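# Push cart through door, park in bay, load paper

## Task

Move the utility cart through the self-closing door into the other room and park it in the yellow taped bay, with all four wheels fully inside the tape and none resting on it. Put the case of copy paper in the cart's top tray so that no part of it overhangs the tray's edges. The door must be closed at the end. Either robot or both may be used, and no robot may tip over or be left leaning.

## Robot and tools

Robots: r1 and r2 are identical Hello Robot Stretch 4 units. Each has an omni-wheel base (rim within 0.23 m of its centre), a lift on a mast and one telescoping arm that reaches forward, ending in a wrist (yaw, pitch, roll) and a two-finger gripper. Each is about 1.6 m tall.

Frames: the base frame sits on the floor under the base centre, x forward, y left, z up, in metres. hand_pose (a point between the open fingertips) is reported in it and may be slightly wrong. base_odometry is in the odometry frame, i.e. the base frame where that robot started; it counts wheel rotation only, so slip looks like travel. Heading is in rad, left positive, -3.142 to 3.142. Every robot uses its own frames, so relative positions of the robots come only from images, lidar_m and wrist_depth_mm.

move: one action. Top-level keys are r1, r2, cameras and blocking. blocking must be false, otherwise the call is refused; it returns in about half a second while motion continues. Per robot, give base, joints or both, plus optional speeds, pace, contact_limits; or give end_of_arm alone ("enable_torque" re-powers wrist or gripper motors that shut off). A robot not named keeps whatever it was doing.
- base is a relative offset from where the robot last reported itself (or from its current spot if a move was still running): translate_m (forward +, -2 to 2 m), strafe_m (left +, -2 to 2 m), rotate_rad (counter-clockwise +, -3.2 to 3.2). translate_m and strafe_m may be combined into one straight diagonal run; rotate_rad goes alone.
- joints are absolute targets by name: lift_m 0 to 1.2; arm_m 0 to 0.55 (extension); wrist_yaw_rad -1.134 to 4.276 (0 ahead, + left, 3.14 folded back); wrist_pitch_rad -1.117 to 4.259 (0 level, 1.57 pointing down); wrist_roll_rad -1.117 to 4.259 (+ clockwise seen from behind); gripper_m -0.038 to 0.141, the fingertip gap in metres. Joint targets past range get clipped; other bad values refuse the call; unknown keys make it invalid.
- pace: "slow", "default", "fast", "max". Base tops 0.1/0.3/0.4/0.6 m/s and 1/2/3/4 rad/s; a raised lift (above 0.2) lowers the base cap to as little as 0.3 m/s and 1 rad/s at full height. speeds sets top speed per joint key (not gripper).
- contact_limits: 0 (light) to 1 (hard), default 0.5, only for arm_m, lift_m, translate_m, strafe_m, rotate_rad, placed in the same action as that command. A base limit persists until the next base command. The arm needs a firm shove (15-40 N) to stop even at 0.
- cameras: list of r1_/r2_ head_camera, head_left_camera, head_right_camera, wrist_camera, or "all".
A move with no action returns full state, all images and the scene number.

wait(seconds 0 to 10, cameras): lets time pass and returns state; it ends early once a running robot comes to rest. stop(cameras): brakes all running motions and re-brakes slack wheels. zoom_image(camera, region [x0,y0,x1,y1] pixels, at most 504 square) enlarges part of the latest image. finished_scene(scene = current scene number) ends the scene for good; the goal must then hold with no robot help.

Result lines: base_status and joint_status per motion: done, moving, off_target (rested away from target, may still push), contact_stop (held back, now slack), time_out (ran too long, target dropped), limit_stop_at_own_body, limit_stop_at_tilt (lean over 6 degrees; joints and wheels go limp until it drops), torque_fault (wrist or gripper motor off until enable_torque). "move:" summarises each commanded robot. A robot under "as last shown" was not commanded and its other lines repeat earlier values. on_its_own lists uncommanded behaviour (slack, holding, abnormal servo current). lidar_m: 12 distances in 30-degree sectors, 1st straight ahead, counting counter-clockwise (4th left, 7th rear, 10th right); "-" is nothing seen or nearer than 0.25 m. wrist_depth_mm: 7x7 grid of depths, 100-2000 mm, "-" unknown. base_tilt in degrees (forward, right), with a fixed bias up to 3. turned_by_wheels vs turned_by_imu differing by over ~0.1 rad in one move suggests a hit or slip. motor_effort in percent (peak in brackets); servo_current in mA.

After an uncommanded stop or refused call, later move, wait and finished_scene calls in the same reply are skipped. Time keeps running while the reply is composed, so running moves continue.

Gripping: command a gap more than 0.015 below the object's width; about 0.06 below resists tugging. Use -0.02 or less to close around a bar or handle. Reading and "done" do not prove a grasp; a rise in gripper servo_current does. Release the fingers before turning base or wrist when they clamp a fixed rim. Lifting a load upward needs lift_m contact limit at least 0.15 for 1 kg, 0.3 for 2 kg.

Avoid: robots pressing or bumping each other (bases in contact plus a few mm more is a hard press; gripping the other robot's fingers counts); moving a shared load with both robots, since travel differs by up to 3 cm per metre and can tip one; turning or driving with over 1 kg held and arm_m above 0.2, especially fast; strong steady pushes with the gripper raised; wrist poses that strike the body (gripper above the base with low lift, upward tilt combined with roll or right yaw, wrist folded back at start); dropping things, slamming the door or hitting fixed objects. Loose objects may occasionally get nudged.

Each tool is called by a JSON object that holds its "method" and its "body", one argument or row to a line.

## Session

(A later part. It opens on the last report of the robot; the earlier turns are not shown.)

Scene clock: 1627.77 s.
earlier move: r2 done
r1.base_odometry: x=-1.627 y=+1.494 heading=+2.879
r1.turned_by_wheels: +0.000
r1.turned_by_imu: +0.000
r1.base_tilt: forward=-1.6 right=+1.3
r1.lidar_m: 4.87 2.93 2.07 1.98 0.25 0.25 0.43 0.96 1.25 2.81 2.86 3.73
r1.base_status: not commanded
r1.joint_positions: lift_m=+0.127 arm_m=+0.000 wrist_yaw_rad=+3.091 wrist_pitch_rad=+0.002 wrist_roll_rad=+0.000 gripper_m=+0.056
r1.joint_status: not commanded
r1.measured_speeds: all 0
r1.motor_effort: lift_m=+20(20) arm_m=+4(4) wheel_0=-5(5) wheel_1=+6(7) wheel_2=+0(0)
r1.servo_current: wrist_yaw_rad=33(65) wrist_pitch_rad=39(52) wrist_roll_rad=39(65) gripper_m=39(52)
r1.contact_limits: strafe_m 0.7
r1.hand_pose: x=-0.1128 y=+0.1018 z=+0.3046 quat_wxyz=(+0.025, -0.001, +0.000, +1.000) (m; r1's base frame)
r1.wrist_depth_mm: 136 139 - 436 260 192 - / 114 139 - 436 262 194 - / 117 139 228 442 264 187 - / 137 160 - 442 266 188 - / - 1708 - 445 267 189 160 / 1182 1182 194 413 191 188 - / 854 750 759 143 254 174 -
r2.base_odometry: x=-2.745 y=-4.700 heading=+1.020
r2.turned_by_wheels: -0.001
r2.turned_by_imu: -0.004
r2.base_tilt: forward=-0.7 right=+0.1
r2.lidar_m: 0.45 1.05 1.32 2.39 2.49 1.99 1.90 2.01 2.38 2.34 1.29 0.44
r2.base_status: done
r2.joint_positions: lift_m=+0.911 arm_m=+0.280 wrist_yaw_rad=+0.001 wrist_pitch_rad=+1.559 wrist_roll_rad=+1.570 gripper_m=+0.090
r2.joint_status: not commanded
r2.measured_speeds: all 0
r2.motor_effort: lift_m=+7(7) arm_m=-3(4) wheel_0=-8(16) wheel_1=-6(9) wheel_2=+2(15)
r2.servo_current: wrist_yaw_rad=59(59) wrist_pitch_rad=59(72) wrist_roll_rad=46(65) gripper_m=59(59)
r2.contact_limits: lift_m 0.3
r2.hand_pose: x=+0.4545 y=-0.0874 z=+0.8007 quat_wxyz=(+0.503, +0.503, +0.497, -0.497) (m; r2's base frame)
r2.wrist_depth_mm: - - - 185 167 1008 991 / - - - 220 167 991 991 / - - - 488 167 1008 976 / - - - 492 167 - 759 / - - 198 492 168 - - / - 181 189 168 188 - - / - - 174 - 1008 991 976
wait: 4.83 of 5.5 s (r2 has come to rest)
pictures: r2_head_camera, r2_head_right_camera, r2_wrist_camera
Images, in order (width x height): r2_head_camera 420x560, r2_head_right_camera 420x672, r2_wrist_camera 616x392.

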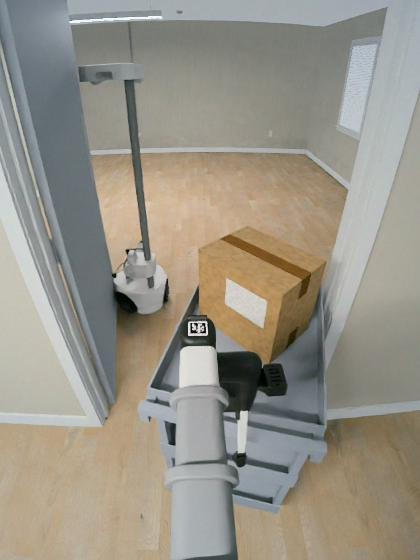

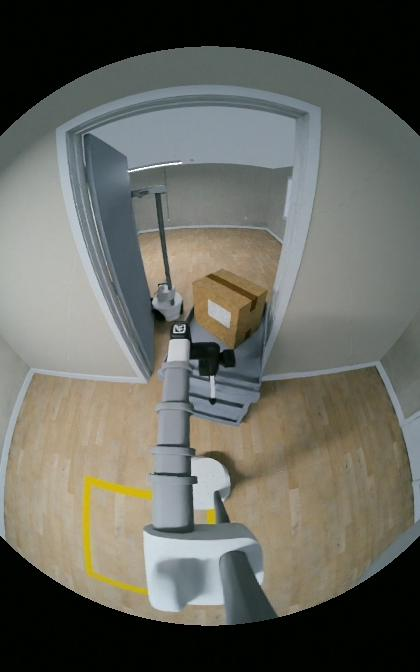

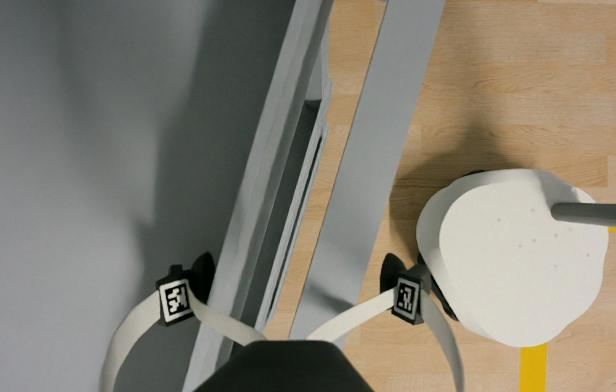

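{"method": "move", "body": {
  "blocking": false,
  "r2": {"base":{"translate_m":-0.05,"strafe_m":-0.13},"pace":"slow"}
}}

{"method": "wait", "body": {
  "seconds": 3,
  "cameras": ["r2_wrist_camera","r2_head_camera"]
}}

Scene clock: 1633.90 s.
move: r2 moving
r1: as last shown
r1.lidar_m: 4.86 2.94 2.04 1.99 0.27 0.25 0.45 0.92 1.23 2.80 2.88 3.75
r1.servo_current: wrist_yaw_rad=52(65) wrist_pitch_rad=39(46) wrist_roll_rad=46(59) gripper_m=33(46)
r1.contact_limits: strafe_m 0.7
r1.wrist_depth_mm: 136 139 - 430 262 193 - / 113 139 - 436 259 194 - / 117 139 228 436 265 187 - / 137 160 - 445 266 187 - / - 1661 1983 449 265 189 161 / 1205 1205 194 413 191 189 - / 854 768 750 143 253 173 -
r2.base_odometry: x=-2.738 y=-4.710 heading=+1.020
r2.turned_by_wheels: +0.000
r2.turned_by_imu: +0.001
r2.base_tilt: forward=-0.7 right=+0.1
r2.lidar_m: 0.45 0.52 1.32 2.40 2.51 1.98 1.89 1.96 2.41 2.31 1.27 0.44
r2.base_status: translate_m moving; strafe_m moving
r2.joint_positions: lift_m=+0.911 arm_m=+0.280 wrist_yaw_rad=+0.001 wrist_pitch_rad=+1.559 wrist_roll_rad=+1.570 gripper_m=+0.090
r2.joint_status: not commanded
r2.measured_speeds: translate_m=-0.017 strafe_m=-0.045 rotate_rad=+0.002 lift_m=+0.000 arm_m=+0.000 wrist_yaw_rad=+0.000 wrist_pitch_rad=+0.000 wrist_roll_rad=+0.000
r2.motor_effort: lift_m=+7(7) arm_m=-3(4) wheel_0=+5(9) wheel_1=-8(10) wheel_2=+5(6)
r2.servo_current: wrist_yaw_rad=46(52) wrist_pitch_rad=65(65) wrist_roll_rad=52(59) gripper_m=52(59)
r2.contact_limits: lift_m 0.3
r2.hand_pose: x=+0.4545 y=-0.0874 z=+0.8007 quat_wxyz=(+0.503, +0.503, +0.497, -0.497) (m; r2's base frame)
r2.wrist_depth_mm: - - - 186 166 1008 991 / - - - 211 166 991 991 / - - - 488 166 991 1008 / - - - 488 167 - 768 / - - 187 492 204 - - / - 183 193 168 186 - - / - - 171 - 1008 1025 991
pictures: none

Scene clock: 1636.07 s.
earlier move: r2 done
r1.base_odometry: x=-1.627 y=+1.494 heading=+2.879
r1.turned_by_wheels: +0.000
r1.turned_by_imu: +0.000
r1.base_tilt: forward=-1.6 right=+1.3
r1.lidar_m: 4.86 2.93 2.01 2.00 0.25 0.25 0.44 0.97 1.26 2.81 2.88 3.73
r1.base_status: not commanded
r1.joint_positions: lift_m=+0.127 arm_m=+0.000 wrist_yaw_rad=+3.091 wrist_pitch_rad=+0.002 wrist_roll_rad=+0.000 gripper_m=+0.056
r1.joint_status: not commanded
r1.measured_speeds: all 0
r1.motor_effort: lift_m=+20(20) arm_m=+4(4) wheel_0=-4(5) wheel_1=+6(7) wheel_2=+0(0)
r1.servo_current: wrist_yaw_rad=26(78) wrist_pitch_rad=39(52) wrist_roll_rad=46(65) gripper_m=33(52)
r1.contact_limits: strafe_m 0.7
r1.hand_pose: x=-0.1128 y=+0.1018 z=+0.3046 quat_wxyz=(+0.025, -0.001, +0.000, +1.000) (m; r1's base frame)
r1.wrist_depth_mm: 136 138 - 433 259 193 - / 114 139 - 439 262 195 - / 117 139 227 442 264 187 - / 137 160 - 445 265 187 - / - 1863 - 449 265 188 160 / 1098 1182 194 413 190 189 - / 842 759 759 143 253 174 -
r2.base_odometry: x=-2.661 y=-4.810 heading=+1.021
r2.turned_by_wheels: +0.001
r2.turned_by_imu: +0.001
r2.base_tilt: forward=-0.8 right=+0.0
r2.lidar_m: 0.41 0.46 1.40 2.52 2.60 1.95 1.85 1.91 2.28 2.20 1.32 0.43
r2.base_status: done
r2.joint_positions: lift_m=+0.911 arm_m=+0.280 wrist_yaw_rad=+0.001 wrist_pitch_rad=+1.565 wrist_roll_rad=+1.570 gripper_m=+0.090
r2.joint_status: not commanded
r2.measured_speeds: all 0
r2.motor_effort: lift_m=+7(7) arm_m=-3(4) wheel_0=+8(16) wheel_1=-2(10) wheel_2=+7(13)
r2.servo_current: wrist_yaw_rad=52(52) wrist_pitch_rad=46(65) wrist_roll_rad=59(59) gripper_m=59(65)
r2.contact_limits: lift_m 0.3
r2.hand_pose: x=+0.4528 y=-0.0874 z=+0.8007 quat_wxyz=(+0.502, +0.501, +0.499, -0.498) (m; r2's base frame)
r2.wrist_depth_mm: - - - 222 166 1008 1008 / - - - 240 166 1008 991 / - - - 559 167 1008 976 / - - - 488 167 - 788 / - - 200 564 167 - - / - 177 193 168 184 - - / - - - - 1008 1008 1008
wait: 2.17 of 3 s (r2 has come to rest)
pictures: r2_head_camera, r2_wrist_camera
Images, in order (width x height): r2_head_camera 420x560, r2_wrist_camera 616x392.

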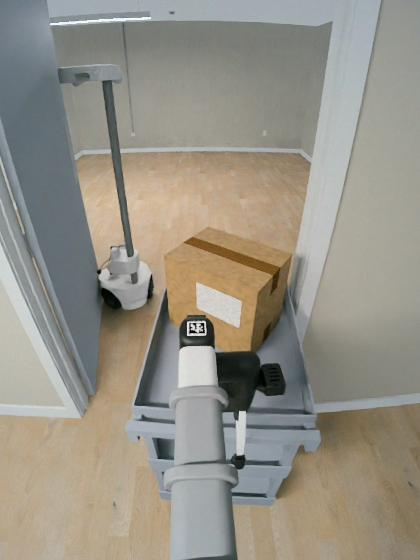

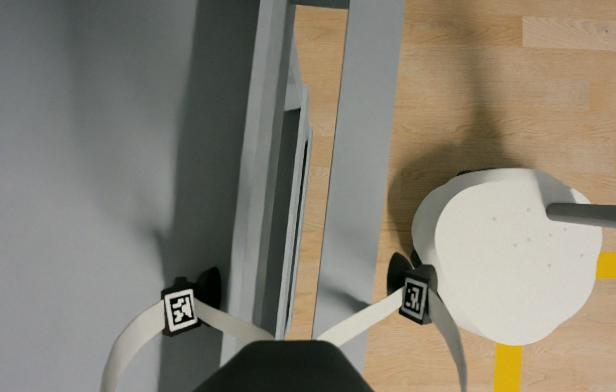

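{"method": "move", "body": {
  "blocking": false,
  "r2": {"base":{"translate_m":-0.4},"pace":"slow"}
}}

{"method": "wait", "body": {
  "seconds": 5,
  "cameras": ["r2_wrist_camera","r2_head_camera","r2_head_right_camera","r2_head_left_camera"]
}}

Scene clock: 1642.27 s.
move: r2 moving
r1: as last shown
r1.lidar_m: 4.86 2.94 2.04 1.97 0.25 0.25 0.44 1.00 1.26 2.78 2.85 3.72
r1.motor_effort: lift_m=+20(20) arm_m=+4(4) wheel_0=-5(5) wheel_1=+7(7) wheel_2=+0(0)
r1.servo_current: wrist_yaw_rad=59(65) wrist_pitch_rad=46(46) wrist_roll_rad=65(65) gripper_m=39(52)
r1.contact_limits: strafe_m 0.7
r1.wrist_depth_mm: 136 138 - 433 259 191 - / 113 139 - 433 262 193 - / 117 140 228 442 265 187 - / 137 160 - 445 266 188 - / - 1921 - 449 265 189 160 / 1098 1205 194 418 191 189 - / 866 759 759 143 253 173 -
r2.base_odometry: x=-2.667 y=-4.820 heading=+1.021
r2.turned_by_wheels: +0.000
r2.turned_by_imu: +0.001
r2.base_tilt: forward=-0.7 right=+0.1
r2.lidar_m: 0.44 0.46 1.42 2.51 2.64 1.90 1.83 1.90 2.25 2.19 1.39 0.45
r2.base_status: translate_m moving
r2.joint_positions: lift_m=+0.911 arm_m=+0.280 wrist_yaw_rad=+0.001 wrist_pitch_rad=+1.565 wrist_roll_rad=+1.570 gripper_m=+0.090
r2.joint_status: not commanded
r2.measured_speeds: translate_m=-0.047 strafe_m=+0.000 rotate_rad=+0.000 lift_m=+0.000 arm_m=+0.000 wrist_yaw_rad=+0.000 wrist_pitch_rad=+0.000 wrist_roll_rad=+0.000
r2.motor_effort: lift_m=+7(7) arm_m=-4(4) wheel_0=-7(7) wheel_1=-6(6) wheel_2=+12(12)
r2.servo_current: wrist_yaw_rad=33(52) wrist_pitch_rad=52(52) wrist_roll_rad=39(59) gripper_m=46(52)
r2.contact_limits: lift_m 0.3
r2.hand_pose: x=+0.4528 y=-0.0874 z=+0.8007 quat_wxyz=(+0.502, +0.501, +0.499, -0.498) (m; r2's base frame)
r2.wrist_depth_mm: - - - 226 166 1008 991 / - - - 229 166 991 1008 / - - 174 167 1008 991 1008 / - - 194 167 1008 - 759 / - - 198 167 216 - - / - 183 194 168 186 - - / - - - - 1025 1008 991
pictures: none

Scene clock: 1647.03 s.
earlier move: r2 done
r1.base_odometry: x=-1.627 y=+1.494 heading=+2.879
r1.turned_by_wheels: +0.000
r1.turned_by_imu: +0.000
r1.base_tilt: forward=-1.6 right=+1.3
r1.lidar_m: 4.85 2.94 2.05 1.97 0.25 0.25 0.45 1.37 1.32 2.78 2.85 3.78
r1.base_status: not commanded
r1.joint_positions: lift_m=+0.127 arm_m=+0.000 wrist_yaw_rad=+3.091 wrist_pitch_rad=+0.002 wrist_roll_rad=+0.000 gripper_m=+0.056
r1.joint_status: not commanded
r1.measured_speeds: all 0
r1.motor_effort: lift_m=+20(20) arm_m=+4(4) wheel_0=-4(5) wheel_1=+6(7) wheel_2=+0(0)
r1.servo_current: wrist_yaw_rad=26(78) wrist_pitch_rad=46(52) wrist_roll_rad=52(65) gripper_m=39(52)
r1.contact_limits: strafe_m 0.7
r1.hand_pose: x=-0.1128 y=+0.1018 z=+0.3046 quat_wxyz=(+0.025, -0.001, +0.000, +1.000) (m; r1's base frame)
r1.wrist_depth_mm: 136 139 - 430 259 193 - / 114 139 - 439 262 194 - / 117 140 228 439 264 187 - / 137 160 - 442 265 188 - / 1708 1983 - 445 266 189 160 / 1205 1182 193 413 191 189 - / 866 750 759 143 253 174 -
r2.base_odometry: x=-2.870 y=-5.151 heading=+1.020
r2.turned_by_wheels: -0.001
r2.turned_by_imu: -0.003
r2.base_tilt: forward=-0.7 right=+0.1
r2.lidar_m: 0.43 0.46 1.94 2.51 2.08 1.50 1.44 1.53 2.07 2.16 1.94 0.46
r2.base_status: done
r2.joint_positions: lift_m=+0.911 arm_m=+0.280 wrist_yaw_rad=+0.001 wrist_pitch_rad=+1.559 wrist_roll_rad=+1.570 gripper_m=+0.090
r2.joint_status: not commanded
r2.measured_speeds: all 0
r2.motor_effort: lift_m=+7(8) arm_m=-3(4) wheel_0=-10(16) wheel_1=-6(9) wheel_2=+2(14)
r2.servo_current: wrist_yaw_rad=46(65) wrist_pitch_rad=59(72) wrist_roll_rad=46(59) gripper_m=52(59)
r2.contact_limits: lift_m 0.3
r2.hand_pose: x=+0.4544 y=-0.0874 z=+0.8007 quat_wxyz=(+0.503, +0.502, +0.497, -0.497) (m; r2's base frame)
r2.wrist_depth_mm: - - 189 168 991 1008 976 / - - 191 169 1008 991 1008 / - - 193 168 1008 991 991 / - - 194 168 1008 - 768 / - - 195 168 1008 - - / - 183 185 168 190 - - / - - 171 - 1008 1008 976
wait: 4.77 of 5 s (r2 has come to rest)
pictures: r2_head_camera, r2_head_left_camera, r2_head_right_camera, r2_wrist_camera
Images, in order (width x height): r2_head_camera 420x560, r2_head_left_camera 420x672, r2_head_right_camera 420x672, r2_wrist_camera 616x392.

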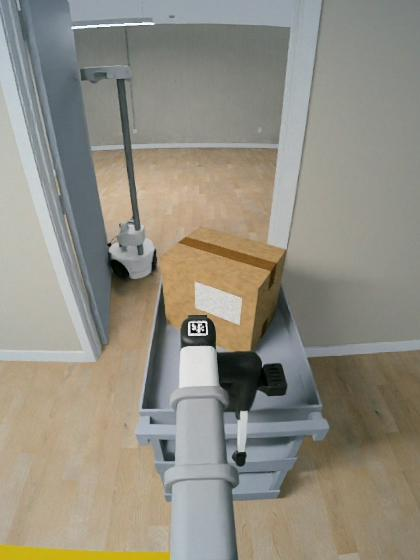

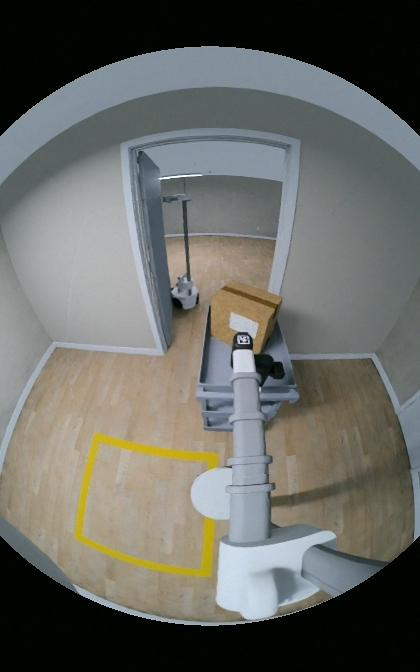

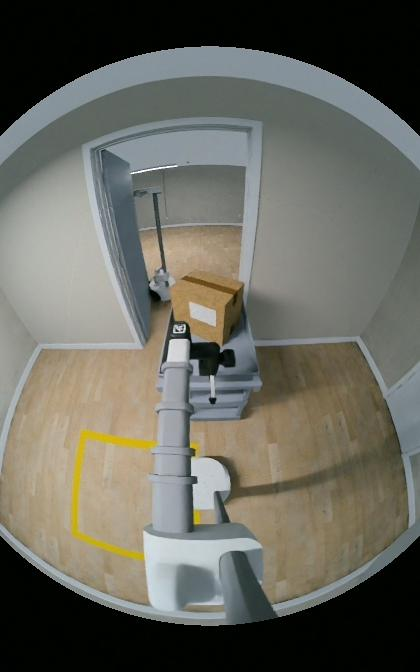

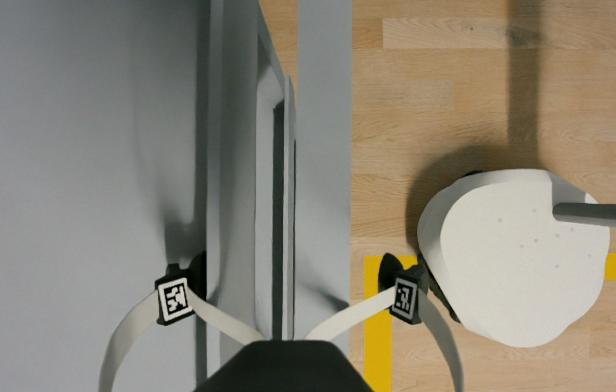

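{"method": "move", "body": {
  "blocking": false,
  "r2": {"base":{"translate_m":-0.15},"pace":"slow"}
}}

{"method": "wait", "body": {
  "seconds": 2.5
}}

{"method": "move", "body": {
  "blocking": false,
  "r2": {"base":{"translate_m":-0.1,"strafe_m":0.36},"pace":"slow"}
}}

{"method": "wait", "body": {
  "seconds": 5.5
}}

{"method": "move", "body": {
  "blocking": false,
  "r2": {"base":{"rotate_rad":-0.45},"pace":"slow"}
}}

{"method": "wait", "body": {
  "seconds": 2.5,
  "cameras": ["r2_wrist_camera","r2_head_camera","r2_head_right_camera","r2_head_left_camera"]
}}

Scene clock: 1668.97 s.
move: r2 moving
r1: as last shown
r1.lidar_m: 4.87 2.94 2.05 1.99 0.25 0.25 0.43 1.37 1.30 2.79 2.86 3.74
r1.motor_effort: lift_m=+20(20) arm_m=+4(4) wheel_0=-5(5) wheel_1=+7(7) wheel_2=+0(0)
r1.servo_current: wrist_yaw_rad=33(65) wrist_pitch_rad=33(46) wrist_roll_rad=46(59) gripper_m=39(46)
r1.contact_limits: strafe_m 0.7
r1.wrist_depth_mm: 136 138 - 433 260 192 - / 114 139 - 436 262 195 - / 117 139 229 442 265 187 - / 137 160 - 442 265 187 - / 1708 1983 - 445 266 189 161 / 1205 1182 194 415 191 189 - / 854 759 750 143 253 174 -
r2.base_odometry: x=-2.877 y=-5.161 heading=+1.019
r2.turned_by_wheels: -0.001
r2.turned_by_imu: +0.000
r2.base_tilt: forward=-0.7 right=+0.0
r2.lidar_m: 0.44 0.45 1.97 2.53 2.05 1.51 1.45 1.52 2.10 2.19 1.91 0.46
r2.base_status: translate_m moving
r2.joint_positions: lift_m=+0.911 arm_m=+0.280 wrist_yaw_rad=+0.001 wrist_pitch_rad=+1.559 wrist_roll_rad=+1.570 gripper_m=+0.090
r2.joint_status: not commanded
r2.measured_speeds: translate_m=-0.049 strafe_m=+0.000 rotate_rad=+0.000 lift_m=+0.000 arm_m=+0.000 wrist_yaw_rad=+0.000 wrist_pitch_rad=+0.000 wrist_roll_rad=+0.000
r2.motor_effort: lift_m=+7(8) arm_m=-4(4) wheel_0=-12(12) wheel_1=-7(9) wheel_2=+8(8)
r2.servo_current: wrist_yaw_rad=46(46) wrist_pitch_rad=59(65) wrist_roll_rad=39(59) gripper_m=46(59)
r2.contact_limits: lift_m 0.3
r2.hand_pose: x=+0.4544 y=-0.0874 z=+0.8007 quat_wxyz=(+0.503, +0.502, +0.497, -0.497) (m; r2's base frame)
r2.wrist_depth_mm: - - 204 168 1008 991 1008 / - - 184 168 1008 991 991 / - - 186 168 1025 991 991 / - - 188 169 991 - 788 / - - 190 168 1008 - - / - 182 190 169 190 - - / - - 171 - 1025 1008 1008
pictures: none

Scene clock: 1671.23 s.
earlier move: r2 done
r1.base_odometry: x=-1.627 y=+1.494 heading=+2.879
r1.turned_by_wheels: +0.000
r1.turned_by_imu: +0.000
r1.base_tilt: forward=-1.6 right=+1.3
r1.lidar_m: 4.85 2.97 2.04 1.99 0.27 0.25 0.43 1.44 1.29 2.80 2.86 3.74
r1.base_status: not commanded
r1.joint_positions: lift_m=+0.127 arm_m=+0.000 wrist_yaw_rad=+3.091 wrist_pitch_rad=+0.002 wrist_roll_rad=+0.000 gripper_m=+0.056
r1.joint_status: not commanded
r1.measured_speeds: all 0
r1.motor_effort: lift_m=+20(20) arm_m=+4(4) wheel_0=-5(5) wheel_1=+6(7) wheel_2=+0(0)
r1.servo_current: wrist_yaw_rad=39(72) wrist_pitch_rad=39(46) wrist_roll_rad=46(65) gripper_m=46(46)
r1.contact_limits: strafe_m 0.7
r1.hand_pose: x=-0.1128 y=+0.1018 z=+0.3046 quat_wxyz=(+0.025, -0.001, +0.000, +1.000) (m; r1's base frame)
r1.wrist_depth_mm: 136 139 - 433 262 193 - / 114 139 - 439 262 194 - / 117 139 227 439 264 188 - / 137 160 - 449 265 188 - / 1708 1983 - 449 265 188 161 / 1205 1205 193 415 191 189 - / 854 759 759 143 253 173 -
r2.base_odometry: x=-2.948 y=-5.278 heading=+1.019
r2.turned_by_wheels: +0.000
r2.turned_by_imu: -0.001
r2.base_tilt: forward=-0.7 right=+0.0
r2.lidar_m: 0.42 0.44 2.17 2.54 1.85 1.35 1.28 1.38 1.89 2.19 2.15 0.49
r2.base_status: done
r2.joint_positions: lift_m=+0.911 arm_m=+0.280 wrist_yaw_rad=+0.001 wrist_pitch_rad=+1.559 wrist_roll_rad=+1.570 gripper_m=+0.090
r2.joint_status: not commanded
r2.measured_speeds: all 0
r2.motor_effort: lift_m=+7(8) arm_m=-3(4) wheel_0=-10(14) wheel_1=-5(10) wheel_2=+3(10)
r2.servo_current: wrist_yaw_rad=46(65) wrist_pitch_rad=59(65) wrist_roll_rad=46(59) gripper_m=52(59)
r2.contact_limits: lift_m 0.3
r2.hand_pose: x=+0.4544 y=-0.0874 z=+0.8007 quat_wxyz=(+0.503, +0.502, +0.497, -0.497) (m; r2's base frame)
r2.wrist_depth_mm: - - 200 168 1008 1008 991 / - - 200 169 1008 991 991 / - - 200 168 1008 991 991 / - - 199 169 1025 - 768 / - - 198 168 1008 - - / - 184 183 168 189 - - / - - 171 - 1025 1008 1008
wait: 2.27 of 2.5 s (r2 has come to rest)
pictures: none

Scene clock: 1671.73 s.
move: r2 moving
r1: as last shown
r1.lidar_m: 4.85 2.93 2.05 1.99 0.25 0.25 0.45 1.43 1.31 2.79 2.86 3.75
r1.servo_current: wrist_yaw_rad=65(65) wrist_pitch_rad=39(46) wrist_roll_rad=39(59) gripper_m=39(46)
r1.contact_limits: strafe_m 0.7
r1.wrist_depth_mm: 137 138 - 430 259 192 - / 114 139 - 439 263 193 - / 117 140 229 439 264 187 - / 137 161 - 445 266 189 - / 1756 1921 - 449 265 189 160 / 1182 1205 193 415 191 189 - / 854 768 759 143 254 173 -
r2.base_odometry: x=-2.961 y=-5.275 heading=+1.018
r2.turned_by_wheels: +0.000
r2.turned_by_imu: +0.000
r2.base_tilt: forward=-0.6 right=+0.1
r2.lidar_m: 0.42 0.46 2.16 2.51 1.86 1.35 1.29 1.35 1.88 2.16 2.16 0.47
r2.base_status: translate_m moving; strafe_m moving
r2.joint_positions: lift_m=+0.911 arm_m=+0.280 wrist_yaw_rad=+0.001 wrist_pitch_rad=+1.559 wrist_roll_rad=+1.570 gripper_m=+0.090
r2.joint_status: not commanded
r2.measured_speeds: translate_m=-0.013 strafe_m=+0.048 rotate_rad=+0.000 lift_m=+0.000 arm_m=+0.000 wrist_yaw_rad=+0.000 wrist_pitch_rad=+0.000 wrist_roll_rad=+0.000
r2.motor_effort: lift_m=+7(8) arm_m=-3(4) wheel_0=-11(16) wheel_1=+5(5) wheel_2=+4(5)
r2.servo_current: wrist_yaw_rad=39(52) wrist_pitch_rad=59(65) wrist_roll_rad=39(59) gripper_m=52(52)
r2.contact_limits: lift_m 0.3
r2.hand_pose: x=+0.4544 y=-0.0874 z=+0.8007 quat_wxyz=(+0.503, +0.502, +0.497, -0.497) (m; r2's base frame)
r2.wrist_depth_mm: - - 191 169 1025 1008 991 / - - 194 168 1008 1008 991 / - - 195 168 1025 1008 976 / - - 197 168 1025 - 768 / - - 197 169 1008 - - / - 183 174 169 190 - - / - - 171 - 1008 991 991
pictures: none

Scene clock: 1676.23 s.
earlier move: r2 done
r1.base_odometry: x=-1.627 y=+1.494 heading=+2.879
r1.turned_by_wheels: +0.000
r1.turned_by_imu: +0.000
r1.base_tilt: forward=-1.6 right=+1.3
r1.lidar_m: 4.86 2.91 2.06 1.98 0.25 0.25 0.42 1.41 1.30 2.80 2.87 3.76
r1.base_status: not commanded
r1.joint_positions: lift_m=+0.127 arm_m=+0.000 wrist_yaw_rad=+3.091 wrist_pitch_rad=+0.002 wrist_roll_rad=+0.000 gripper_m=+0.056
r1.joint_status: not commanded
r1.measured_speeds: all 0
r1.motor_effort: lift_m=+20(20) arm_m=+4(4) wheel_0=-4(5) wheel_1=+6(7) wheel_2=+0(0)
r1.servo_current: wrist_yaw_rad=26(72) wrist_pitch_rad=46(52) wrist_roll_rad=52(72) gripper_m=39(46)
r1.contact_limits: strafe_m 0.7
r1.hand_pose: x=-0.1128 y=+0.1018 z=+0.3046 quat_wxyz=(+0.025, -0.001, +0.000, +1.000) (m; r1's base frame)
r1.wrist_depth_mm: 136 138 - 433 260 193 - / 114 139 - 439 262 194 - / 117 140 229 439 264 187 - / 137 160 - 442 264 188 - / 1661 - - 445 266 189 160 / 1205 1182 194 413 191 188 - / 866 750 759 143 252 174 -
r2.base_odometry: x=-3.307 y=-5.174 heading=+1.019
r2.turned_by_wheels: +0.000
r2.turned_by_imu: -0.001
r2.base_tilt: forward=-0.7 right=+0.1
r2.lidar_m: 0.46 1.66 2.28 2.17 1.70 1.22 1.20 1.26 1.74 2.55 2.28 0.38
r2.base_status: done
r2.joint_positions: lift_m=+0.911 arm_m=+0.280 wrist_yaw_rad=-0.001 wrist_pitch_rad=+1.566 wrist_roll_rad=+1.571 gripper_m=+0.090
r2.joint_status: not commanded
r2.measured_speeds: all 0
r2.motor_effort: lift_m=+8(8) arm_m=-3(4) wheel_0=-7(16) wheel_1=+4(7) wheel_2=+2(5)
r2.servo_current: wrist_yaw_rad=46(65) wrist_pitch_rad=46(65) wrist_roll_rad=59(59) gripper_m=46(59)
r2.contact_limits: lift_m 0.3
r2.hand_pose: x=+0.4522 y=-0.0874 z=+0.8007 quat_wxyz=(+0.501, +0.502, +0.498, -0.499) (m; r2's base frame)
r2.wrist_depth_mm: - - - - 191 190 165 / - - - - 1008 167 1008 / - - - - 190 166 991 / - - - 1008 175 - 788 / - - - 1025 168 - - / - 183 179 169 182 - - / - - - - 1025 1008 1008
wait: 4.50 of 5.5 s (r2 has come to rest)
pictures: none

Scene clock: 1676.73 s.
move: r2 moving
r1: as last shown
r1.lidar_m: 4.84 2.93 2.03 2.00 0.25 0.25 0.44 1.38 1.31 2.80 2.87 3.75
r1.motor_effort: lift_m=+20(20) arm_m=+4(4) wheel_0=-5(5) wheel_1=+6(7) wheel_2=+0(0)
r1.servo_current: wrist_yaw_rad=59(65) wrist_pitch_rad=33(46) wrist_roll_rad=46(52) gripper_m=52(52)
r1.contact_limits: strafe_m 0.7
r1.wrist_depth_mm: 136 138 - 430 260 193 - / 114 139 - 436 260 195 - / 117 139 228 442 264 187 - / 137 160 - 442 265 187 - / 1708 1983 1983 445 266 189 161 / 1182 1182 194 415 191 189 - / 854 750 750 143 253 174 -
r2.base_odometry: x=-3.307 y=-5.174 heading=+0.895
r2.turned_by_wheels: -0.124
r2.turned_by_imu: -0.120
r2.base_tilt: forward=-0.7 right=+0.0
r2.lidar_m: 0.40 1.62 2.06 2.17 1.97 1.31 1.19 1.23 1.55 2.51 2.60 0.42
r2.base_status: rotate_rad moving
r2.joint_positions: lift_m=+0.911 arm_m=+0.280 wrist_yaw_rad=-0.001 wrist_pitch_rad=+1.566 wrist_roll_rad=+1.571 gripper_m=+0.090
r2.joint_status: not commanded
r2.measured_speeds: translate_m=+0.001 strafe_m=-0.001 rotate_rad=-0.490 lift_m=+0.000 arm_m=+0.000 wrist_yaw_rad=+0.008 wrist_pitch_rad=-0.009 wrist_roll_rad=-0.008
r2.motor_effort: lift_m=+8(8) arm_m=-4(4) wheel_0=+12(15) wheel_1=+10(10) wheel_2=+12(13)
r2.servo_current: wrist_yaw_rad=33(52) wrist_pitch_rad=39(46) wrist_roll_rad=46(52) gripper_m=52(52)
r2.contact_limits: lift_m 0.3
r2.hand_pose: x=+0.4523 y=-0.0874 z=+0.8007 quat_wxyz=(+0.501, +0.501, +0.499, -0.499) (m; r2's base frame)
r2.wrist_depth_mm: - - - - 190 164 991 / - - - - 1008 165 991 / - - - - 167 165 991 / - - - 1025 167 - 778 / - - - 1025 167 - - / - 185 194 174 183 - - / - - 171 - 1008 1025 1008
pictures: none

Scene clock: 1677.87 s.
earlier move: r2 done
r1.base_odometry: x=-1.627 y=+1.494 heading=+2.879
r1.turned_by_wheels: +0.000
r1.turned_by_imu: +0.000
r1.base_tilt: forward=-1.6 right=+1.3
r1.lidar_m: 4.84 2.94 2.07 1.98 0.26 0.25 0.43 1.41 1.33 2.78 2.87 3.76
r1.base_status: not commanded
r1.joint_positions: lift_m=+0.127 arm_m=+0.000 wrist_yaw_rad=+3.091 wrist_pitch_rad=+0.002 wrist_roll_rad=+0.000 gripper_m=+0.056
r1.joint_status: not commanded
r1.measured_speeds: all 0
r1.motor_effort: lift_m=+20(20) arm_m=+4(4) wheel_0=-5(5) wheel_1=+6(7) wheel_2=+0(0)
r1.servo_current: wrist_yaw_rad=52(65) wrist_pitch_rad=46(52) wrist_roll_rad=39(65) gripper_m=39(52)
r1.contact_limits: strafe_m 0.7
r1.hand_pose: x=-0.1128 y=+0.1018 z=+0.3046 quat_wxyz=(+0.025, -0.001, +0.000, +1.000) (m; r1's base frame)
r1.wrist_depth_mm: 136 138 - 436 259 193 - / 114 139 - 436 262 194 - / 117 140 228 439 264 188 - / 137 160 - 442 265 187 - / 1661 1983 - 449 266 189 160 / 1182 1205 193 413 191 189 - / 842 759 759 143 253 174 -
r2.base_odometry: x=-3.307 y=-5.175 heading=+0.569
r2.turned_by_wheels: -0.326
r2.turned_by_imu: -0.316
r2.base_tilt: forward=-0.7 right=+0.0
r2.lidar_m: 0.38 0.39 1.73 2.22 2.16 1.55 1.21 1.19 1.30 1.91 2.54 0.45
r2.base_status: done
r2.joint_positions: lift_m=+0.911 arm_m=+0.280 wrist_yaw_rad=+0.001 wrist_pitch_rad=+1.571 wrist_roll_rad=+1.570 gripper_m=+0.090
r2.joint_status: not commanded
r2.measured_speeds: all 0
r2.motor_effort: lift_m=+8(8) arm_m=-3(4) wheel_0=+2(15) wheel_1=+4(10) wheel_2=-1(16)
r2.servo_current: wrist_yaw_rad=46(59) wrist_pitch_rad=39(59) wrist_roll_rad=52(59) gripper_m=46(52)
r2.contact_limits: lift_m 0.3
r2.hand_pose: x=+0.4509 y=-0.0874 z=+0.8007 quat_wxyz=(+0.500, +0.500, +0.500, -0.500) (m; r2's base frame)
r2.wrist_depth_mm: 188 206 195 167 1025 1008 1025 / 224 - 196 168 1025 1008 1025 / - - 198 168 1025 1008 991 / - - 185 168 1008 - 768 / - - 208 169 168 - - / - 172 190 169 181 - 1025 / - - - - 169 1042 1042
wait: 1.13 of 2.5 s (r2 has come to rest)
pictures: r2_head_camera, r2_head_left_camera, r2_head_right_camera, r2_wrist_camera
Images, in order (width x height): r2_head_camera 420x560, r2_head_left_camera 420x672, r2_head_right_camera 420x672, r2_wrist_camera 616x392.

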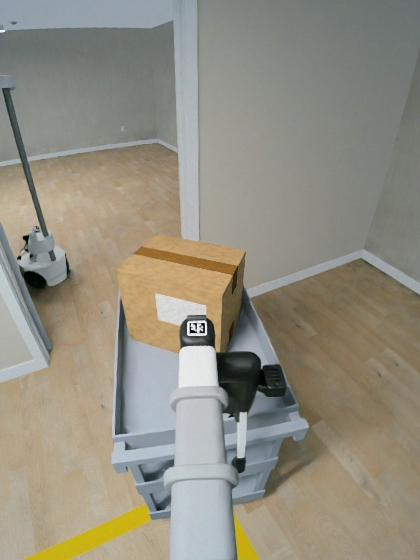

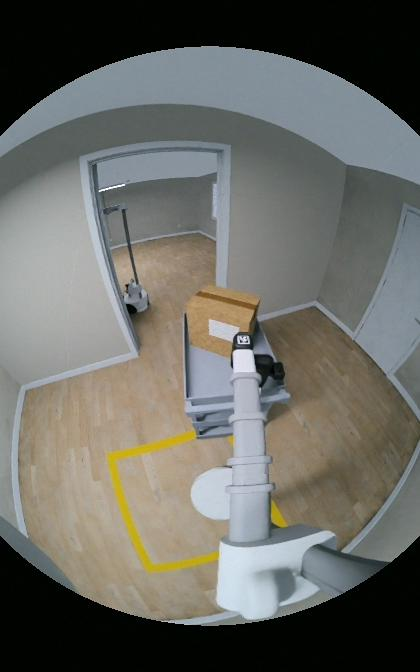

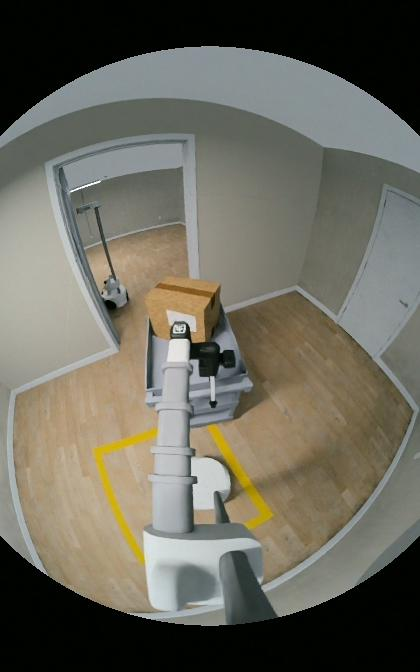

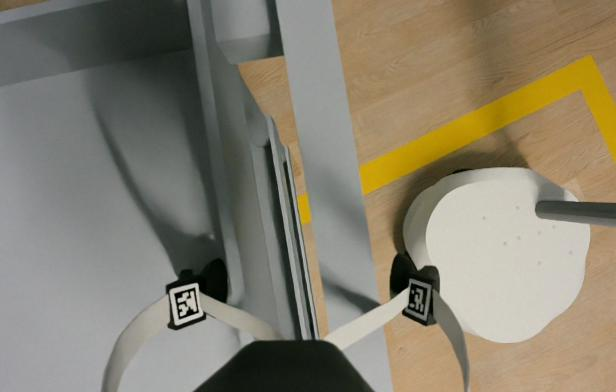

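{"method": "move", "body": {
  "blocking": false,
  "r2": {"base":{"translate_m":-0.6,"strafe_m":0.15},"pace":"slow"}
}}

{"method": "wait", "body": {
  "seconds": 8,
  "cameras": ["r2_wrist_camera","r2_head_camera","r2_head_right_camera","r2_head_left_camera"]
}}

Scene clock: 1688.00 s.
move: r2 moving
r1: as last shown
r1.base_tilt: forward=-1.6 right=+1.2
r1.lidar_m: 4.85 2.92 2.05 1.98 0.25 0.25 0.43 1.40 1.29 2.79 2.85 3.76
r1.motor_effort: lift_m=+20(20) arm_m=+4(4) wheel_0=-5(5) wheel_1=+6(6) wheel_2=+0(0)
r1.servo_current: wrist_yaw_rad=46(59) wrist_pitch_rad=46(46) wrist_roll_rad=46(59) gripper_m=39(39)
r1.contact_limits: strafe_m 0.7
r1.wrist_depth_mm: 136 138 - 433 260 192 - / 114 139 - 436 262 194 - / 117 139 229 439 265 187 - / 137 160 - 442 265 188 - / 1661 1921 - 449 266 188 160 / 1229 1205 194 413 191 189 - / 866 759 759 143 253 174 -
r2.base_odometry: x=-3.319 y=-5.178 heading=+0.569
r2.turned_by_wheels: +0.000
r2.turned_by_imu: +0.000
r2.base_tilt: forward=-0.7 right=+0.1
r2.lidar_m: 0.42 0.41 1.73 2.22 2.16 1.59 1.22 1.18 1.29 1.90 2.58 0.46
r2.base_status: translate_m moving; strafe_m moving
r2.joint_positions: lift_m=+0.911 arm_m=+0.280 wrist_yaw_rad=+0.001 wrist_pitch_rad=+1.570 wrist_roll_rad=+1.570 gripper_m=+0.090
r2.joint_status: not commanded
r2.measured_speeds: translate_m=-0.048 strafe_m=+0.012 rotate_rad=+0.001 lift_m=+0.000 arm_m=+0.000 wrist_yaw_rad=+0.000 wrist_pitch_rad=-0.012 wrist_roll_rad=+0.000
r2.motor_effort: lift_m=+8(8) arm_m=-3(4) wheel_0=-6(8) wheel_1=-5(5) wheel_2=+9(10)
r2.servo_current: wrist_yaw_rad=46(52) wrist_pitch_rad=39(46) wrist_roll_rad=52(59) gripper_m=46(59)
r2.contact_limits: lift_m 0.3
r2.hand_pose: x=+0.4511 y=-0.0874 z=+0.8007 quat_wxyz=(+0.500, +0.500, +0.500, -0.500) (m; r2's base frame)
r2.wrist_depth_mm: 191 206 194 168 1008 1008 991 / 229 - 206 169 1008 1025 976 / - - 196 168 1025 1008 1008 / - - 181 168 1025 - 1008 / - - 205 169 1008 - - / - 177 193 169 186 - - / - - - - 1008 1025 1008
pictures: none

Scene clock: 1694.93 s.
earlier move: r2 done
r1.base_odometry: x=-1.627 y=+1.494 heading=+2.879
r1.turned_by_wheels: +0.000
r1.turned_by_imu: +0.000
r1.base_tilt: forward=-1.6 right=+1.3
r1.lidar_m: 4.86 2.93 2.04 1.98 0.25 0.25 0.44 1.42 1.32 2.79 2.85 3.76
r1.base_status: not commanded
r1.joint_positions: lift_m=+0.127 arm_m=+0.000 wrist_yaw_rad=+3.091 wrist_pitch_rad=+0.002 wrist_roll_rad=+0.000 gripper_m=+0.056
r1.joint_status: not commanded
r1.measured_speeds: all 0
r1.motor_effort: lift_m=+20(20) arm_m=+4(4) wheel_0=-5(5) wheel_1=+6(7) wheel_2=+0(0)
r1.servo_current: wrist_yaw_rad=39(65) wrist_pitch_rad=39(52) wrist_roll_rad=52(65) gripper_m=39(52)
r1.contact_limits: strafe_m 0.7
r1.hand_pose: x=-0.1128 y=+0.1018 z=+0.3046 quat_wxyz=(+0.025, -0.001, +0.000, +1.000) (m; r1's base frame)
r1.wrist_depth_mm: 136 139 - 433 260 192 - / 114 139 - 436 262 194 - / 117 139 228 436 265 187 - / 137 160 - 445 265 189 - / - - - 449 265 189 160 / 1182 1182 194 410 191 189 - / 854 759 759 143 253 174 -
r2.base_odometry: x=-3.893 y=-5.371 heading=+0.568
r2.turned_by_wheels: -0.001
r2.turned_by_imu: -0.004
r2.base_tilt: forward=-0.7 right=+0.1
r2.lidar_m: 0.43 0.51 2.24 1.85 1.78 0.99 0.74 0.72 0.77 1.12 2.95 0.43
r2.base_status: done
r2.joint_positions: lift_m=+0.911 arm_m=+0.280 wrist_yaw_rad=+0.001 wrist_pitch_rad=+1.558 wrist_roll_rad=+1.570 gripper_m=+0.090
r2.joint_status: not commanded
r2.measured_speeds: all 0
r2.motor_effort: lift_m=+8(8) arm_m=-3(4) wheel_0=-7(16) wheel_1=-4(9) wheel_2=+3(15)
r2.servo_current: wrist_yaw_rad=52(59) wrist_pitch_rad=65(72) wrist_roll_rad=46(65) gripper_m=52(59)
r2.contact_limits: lift_m 0.3
r2.hand_pose: x=+0.4547 y=-0.0874 z=+0.8007 quat_wxyz=(+0.504, +0.503, +0.497, -0.496) (m; r2's base frame)
r2.wrist_depth_mm: - - 213 192 167 1008 991 / - - - 212 167 1008 1008 / - - - 488 167 1008 1008 / - - - 235 168 - 768 / - - 196 168 217 - - / - 182 186 168 185 - - / - - 171 - 1042 1008 1008
wait: 6.93 of 8 s (r2 has come to rest)
pictures: r2_head_camera, r2_head_left_camera, r2_head_right_camera, r2_wrist_camera
Images, in order (width x height): r2_head_camera 420x560, r2_head_left_camera 420x672, r2_head_right_camera 420x672, r2_wrist_camera 616x392.

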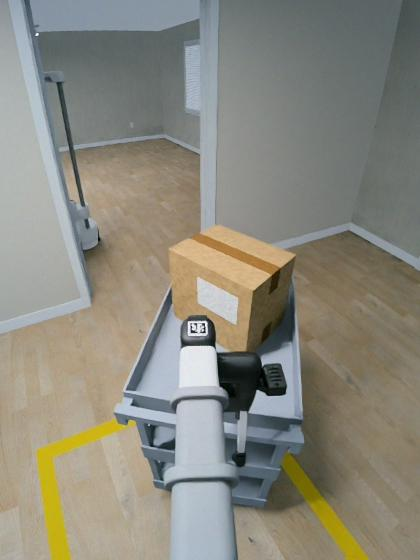

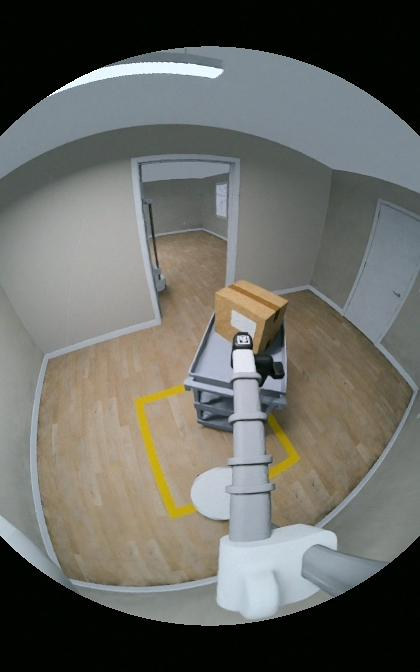

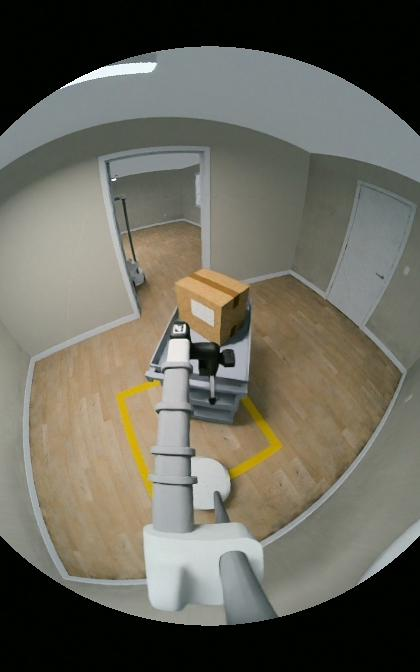

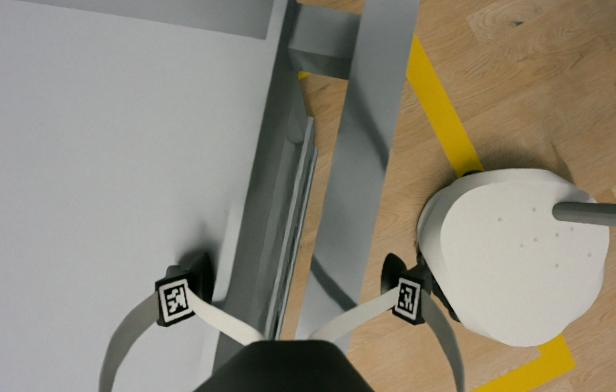

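{"method": "move", "body": {
  "blocking": false,
  "r2": {"base":{"translate_m":-0.34,"strafe_m":0.12},"pace":"slow"}
}}

{"method": "wait", "body": {
  "seconds": 5
}}

{"method": "move", "body": {
  "blocking": false,
  "r2": {"base":{"strafe_m":-0.25},"pace":"slow"}
}}

{"method": "wait", "body": {
  "seconds": 4,
  "cameras": ["r2_wrist_camera","r2_head_camera","r2_head_right_camera","r2_head_left_camera"]
}}

Scene clock: 1705.97 s.
move: r2 moving
r1: as last shown
r1.base_tilt: forward=-1.6 right=+1.2
r1.lidar_m: 4.87 2.93 2.07 1.98 0.26 0.25 0.43 1.41 1.33 2.79 2.86 3.78
r1.motor_effort: lift_m=+20(20) arm_m=+4(4) wheel_0=-5(5) wheel_1=+6(6) wheel_2=+0(0)
r1.servo_current: wrist_yaw_rad=46(59) wrist_pitch_rad=39(52) wrist_roll_rad=46(59) gripper_m=39(52)
r1.contact_limits: strafe_m 0.7
r1.wrist_depth_mm: 136 139 - 436 260 193 - / 114 139 - 439 260 193 - / 117 139 229 442 264 187 - / 137 160 - 445 265 188 - / - - - 449 266 189 161 / 1205 1205 194 418 191 189 - / 854 750 741 143 253 174 -
r2.base_odometry: x=-3.906 y=-5.374 heading=+0.567
r2.turned_by_wheels: -0.001
r2.turned_by_imu: -0.001
r2.base_tilt: forward=-0.7 right=+0.1
r2.lidar_m: 0.46 0.53 2.23 1.82 1.77 0.96 0.71 0.71 0.74 1.09 2.95 0.44
r2.base_status: translate_m moving; strafe_m moving
r2.joint_positions: lift_m=+0.911 arm_m=+0.280 wrist_yaw_rad=+0.001 wrist_pitch_rad=+1.558 wrist_roll_rad=+1.570 gripper_m=+0.090
r2.joint_status: not commanded
r2.measured_speeds: translate_m=-0.049 strafe_m=+0.017 rotate_rad=-0.003 lift_m=+0.000 arm_m=+0.000 wrist_yaw_rad=+0.000 wrist_pitch_rad=+0.000 wrist_roll_rad=+0.000
r2.motor_effort: lift_m=+8(8) arm_m=-3(4) wheel_0=-12(15) wheel_1=-5(7) wheel_2=+10(10)
r2.servo_current: wrist_yaw_rad=46(59) wrist_pitch_rad=65(72) wrist_roll_rad=46(52) gripper_m=52(59)
r2.contact_limits: lift_m 0.3
r2.hand_pose: x=+0.4547 y=-0.0874 z=+0.8007 quat_wxyz=(+0.504, +0.503, +0.497, -0.496) (m; r2's base frame)
r2.wrist_depth_mm: - - 210 193 167 1008 991 / - - - 214 167 1025 1008 / - - 170 364 167 1008 991 / - - 197 168 1008 - 778 / - - 195 169 220 - - / - 183 176 168 189 - - / - - 172 - 1025 1008 991
pictures: none

Scene clock: 1710.30 s.
earlier move: r2 done
r1.base_odometry: x=-1.627 y=+1.494 heading=+2.879
r1.turned_by_wheels: +0.000
r1.turned_by_imu: +0.000
r1.base_tilt: forward=-1.6 right=+1.2
r1.lidar_m: 4.85 2.95 2.04 1.98 0.26 0.25 0.44 1.43 1.32 2.79 2.86 3.75
r1.base_status: not commanded
r1.joint_positions: lift_m=+0.127 arm_m=+0.000 wrist_yaw_rad=+3.091 wrist_pitch_rad=+0.002 wrist_roll_rad=+0.000 gripper_m=+0.056
r1.joint_status: not commanded
r1.measured_speeds: all 0
r1.motor_effort: lift_m=+20(20) arm_m=+4(4) wheel_0=-5(5) wheel_1=+6(7) wheel_2=+0(0)
r1.servo_current: wrist_yaw_rad=46(72) wrist_pitch_rad=46(52) wrist_roll_rad=52(72) gripper_m=33(52)
r1.contact_limits: strafe_m 0.7
r1.hand_pose: x=-0.1128 y=+0.1018 z=+0.3046 quat_wxyz=(+0.025, -0.001, +0.000, +1.000) (m; r1's base frame)
r1.wrist_depth_mm: 136 138 - 433 260 191 - / 114 139 - 433 260 195 - / 117 140 229 439 265 187 - / 137 160 - 445 266 187 - / - - - 452 267 189 160 / 1229 1205 193 415 191 189 - / 854 750 750 143 254 174 -
r2.base_odometry: x=-4.244 y=-5.452 heading=+0.567
r2.turned_by_wheels: +0.000
r2.turned_by_imu: -0.002
r2.base_tilt: forward=-0.7 right=+0.1
r2.lidar_m: 0.47 0.61 2.04 1.56 1.47 0.65 0.47 0.47 0.51 0.72 2.63 0.38
r2.base_status: done
r2.joint_positions: lift_m=+0.911 arm_m=+0.280 wrist_yaw_rad=+0.001 wrist_pitch_rad=+1.558 wrist_roll_rad=+1.570 gripper_m=+0.090
r2.joint_status: not commanded
r2.measured_speeds: all 0
r2.motor_effort: lift_m=+8(8) arm_m=-4(4) wheel_0=-9(16) wheel_1=-5(10) wheel_2=+1(10)
r2.servo_current: wrist_yaw_rad=39(59) wrist_pitch_rad=72(72) wrist_roll_rad=46(59) gripper_m=59(59)
r2.contact_limits: lift_m 0.3
r2.hand_pose: x=+0.4546 y=-0.0874 z=+0.8007 quat_wxyz=(+0.503, +0.503, +0.497, -0.497) (m; r2's base frame)
r2.wrist_depth_mm: - - - 204 1008 1008 991 / - - - - 191 166 1008 / - - - 190 167 1008 976 / - - - 1025 167 - 768 / - - 197 1025 167 - - / - 183 195 169 183 - - / - - 171 - - 1025 1008
wait: 4.33 of 5 s (r2 has come to rest)
pictures: none

Scene clock: 1710.80 s.
move: r2 moving
r1: as last shown
r1.base_tilt: forward=-1.6 right=+1.3
r1.lidar_m: 4.86 2.94 2.07 1.99 0.25 0.25 0.43 1.41 1.32 2.80 2.85 3.76
r1.servo_current: wrist_yaw_rad=26(59) wrist_pitch_rad=39(52) wrist_roll_rad=46(65) gripper_m=39(46)
r1.contact_limits: strafe_m 0.7
r1.wrist_depth_mm: 136 139 - 433 260 193 - / 114 139 - 436 262 194 - / 117 140 228 442 264 187 - / 137 160 - 445 266 187 - / - - - 449 266 189 160 / 1205 1229 194 413 190 189 - / 854 750 750 143 253 174 -
r2.base_odometry: x=-4.237 y=-5.464 heading=+0.567
r2.turned_by_wheels: +0.000
r2.turned_by_imu: +0.000
r2.base_tilt: forward=-0.7 right=+0.0
r2.lidar_m: 0.46 0.58 2.05 1.59 1.44 0.62 0.47 0.45 0.51 0.75 2.61 0.43
r2.base_status: strafe_m moving
r2.joint_positions: lift_m=+0.911 arm_m=+0.280 wrist_yaw_rad=+0.001 wrist_pitch_rad=+1.558 wrist_roll_rad=+1.570 gripper_m=+0.090
r2.joint_status: not commanded
r2.measured_speeds: translate_m=-0.001 strafe_m=-0.056 rotate_rad=+0.005 lift_m=+0.000 arm_m=+0.000 wrist_yaw_rad=+0.000 wrist_pitch_rad=+0.002 wrist_roll_rad=+0.000
r2.motor_effort: lift_m=+8(8) arm_m=-3(4) wheel_0=+9(9) wheel_1=-9(10) wheel_2=-1(1)
r2.servo_current: wrist_yaw_rad=46(59) wrist_pitch_rad=59(72) wrist_roll_rad=46(52) gripper_m=52(59)
r2.contact_limits: lift_m 0.3
r2.hand_pose: x=+0.4546 y=-0.0874 z=+0.8007 quat_wxyz=(+0.503, +0.503, +0.497, -0.497) (m; r2's base frame)
r2.wrist_depth_mm: - - - 189 1008 991 1008 / - - - - 191 165 1008 / - - - - 167 1025 991 / - - - 1025 167 - 750 / - - - 1025 167 - - / - 183 184 177 179 - - / - - - - - 1008 991
pictures: none

Scene clock: 1713.97 s.
earlier move: r2 done
r1.base_odometry: x=-1.627 y=+1.494 heading=+2.879
r1.turned_by_wheels: +0.000
r1.turned_by_imu: +0.000
r1.base_tilt: forward=-1.6 right=+1.3
r1.lidar_m: 4.86 2.93 2.03 1.99 0.26 0.25 0.44 1.41 1.30 2.80 2.85 3.75
r1.base_status: not commanded
r1.joint_positions: lift_m=+0.127 arm_m=+0.000 wrist_yaw_rad=+3.091 wrist_pitch_rad=+0.002 wrist_roll_rad=+0.000 gripper_m=+0.056
r1.joint_status: not commanded
r1.measured_speeds: all 0
r1.motor_effort: lift_m=+20(20) arm_m=+4(4) wheel_0=-4(6) wheel_1=+6(7) wheel_2=+0(0)
r1.servo_current: wrist_yaw_rad=46(72) wrist_pitch_rad=39(52) wrist_roll_rad=39(65) gripper_m=46(46)
r1.contact_limits: strafe_m 0.7
r1.hand_pose: x=-0.1128 y=+0.1018 z=+0.3046 quat_wxyz=(+0.025, -0.001, +0.000, +1.000) (m; r1's base frame)
r1.wrist_depth_mm: 136 138 - 430 262 193 - / 114 139 - 433 262 194 - / 117 139 229 436 265 187 - / 137 160 - 445 265 187 - / - - - 449 266 189 160 / 1205 1205 193 413 191 189 - / 842 750 750 143 254 174 -
r2.base_odometry: x=-4.110 y=-5.663 heading=+0.568
r2.turned_by_wheels: +0.000
r2.turned_by_imu: +0.008
r2.base_tilt: forward=-0.7 right=+0.0
r2.lidar_m: 0.41 0.43 2.33 1.80 1.13 0.51 0.36 0.32 0.38 0.59 2.14 0.43
r2.base_status: done
r2.joint_positions: lift_m=+0.911 arm_m=+0.280 wrist_yaw_rad=+0.001 wrist_pitch_rad=+1.570 wrist_roll_rad=+1.570 gripper_m=+0.090
r2.joint_status: not commanded
r2.measured_speeds: all 0
r2.motor_effort: lift_m=+8(8) arm_m=-4(4) wheel_0=+7(18) wheel_1=-3(10) wheel_2=+0(2)
r2.servo_current: wrist_yaw_rad=39(59) wrist_pitch_rad=39(72) wrist_roll_rad=46(59) gripper_m=39(59)
r2.contact_limits: lift_m 0.3
r2.hand_pose: x=+0.4512 y=-0.0874 z=+0.8006 quat_wxyz=(+0.501, +0.500, +0.500, -0.499) (m; r2's base frame)
r2.wrist_depth_mm: 210 212 197 192 167 1008 - / - - - 211 167 1025 946 / - - - 530 167 1008 1042 / - - - 214 167 - 960 / - - 171 227 168 - - / - 172 187 229 175 - 1008 / - - - - 1008 1008 1025
wait: 3.17 of 4 s (r2 has come to rest)
pictures: r2_head_camera, r2_head_left_camera, r2_head_right_camera, r2_wrist_camera
Images, in order (width x height): r2_head_camera 420x560, r2_head_left_camera 420x672, r2_head_right_camera 420x672, r2_wrist_camera 616x392.

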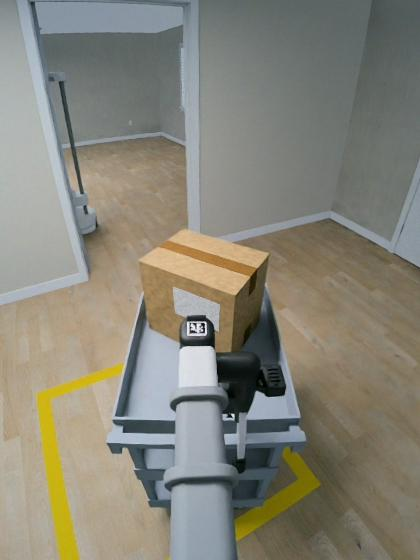

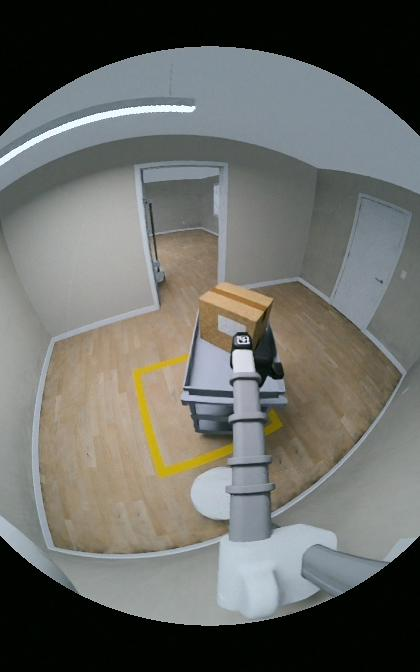

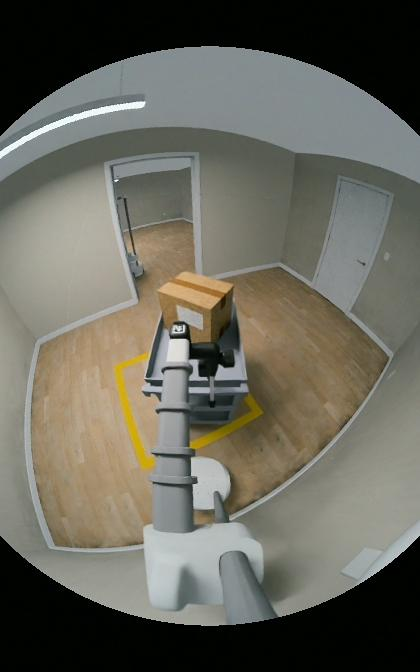

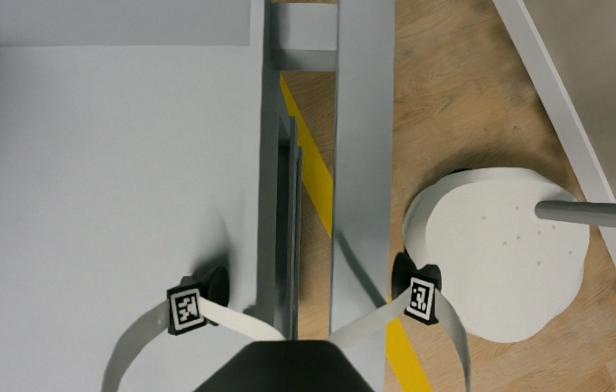

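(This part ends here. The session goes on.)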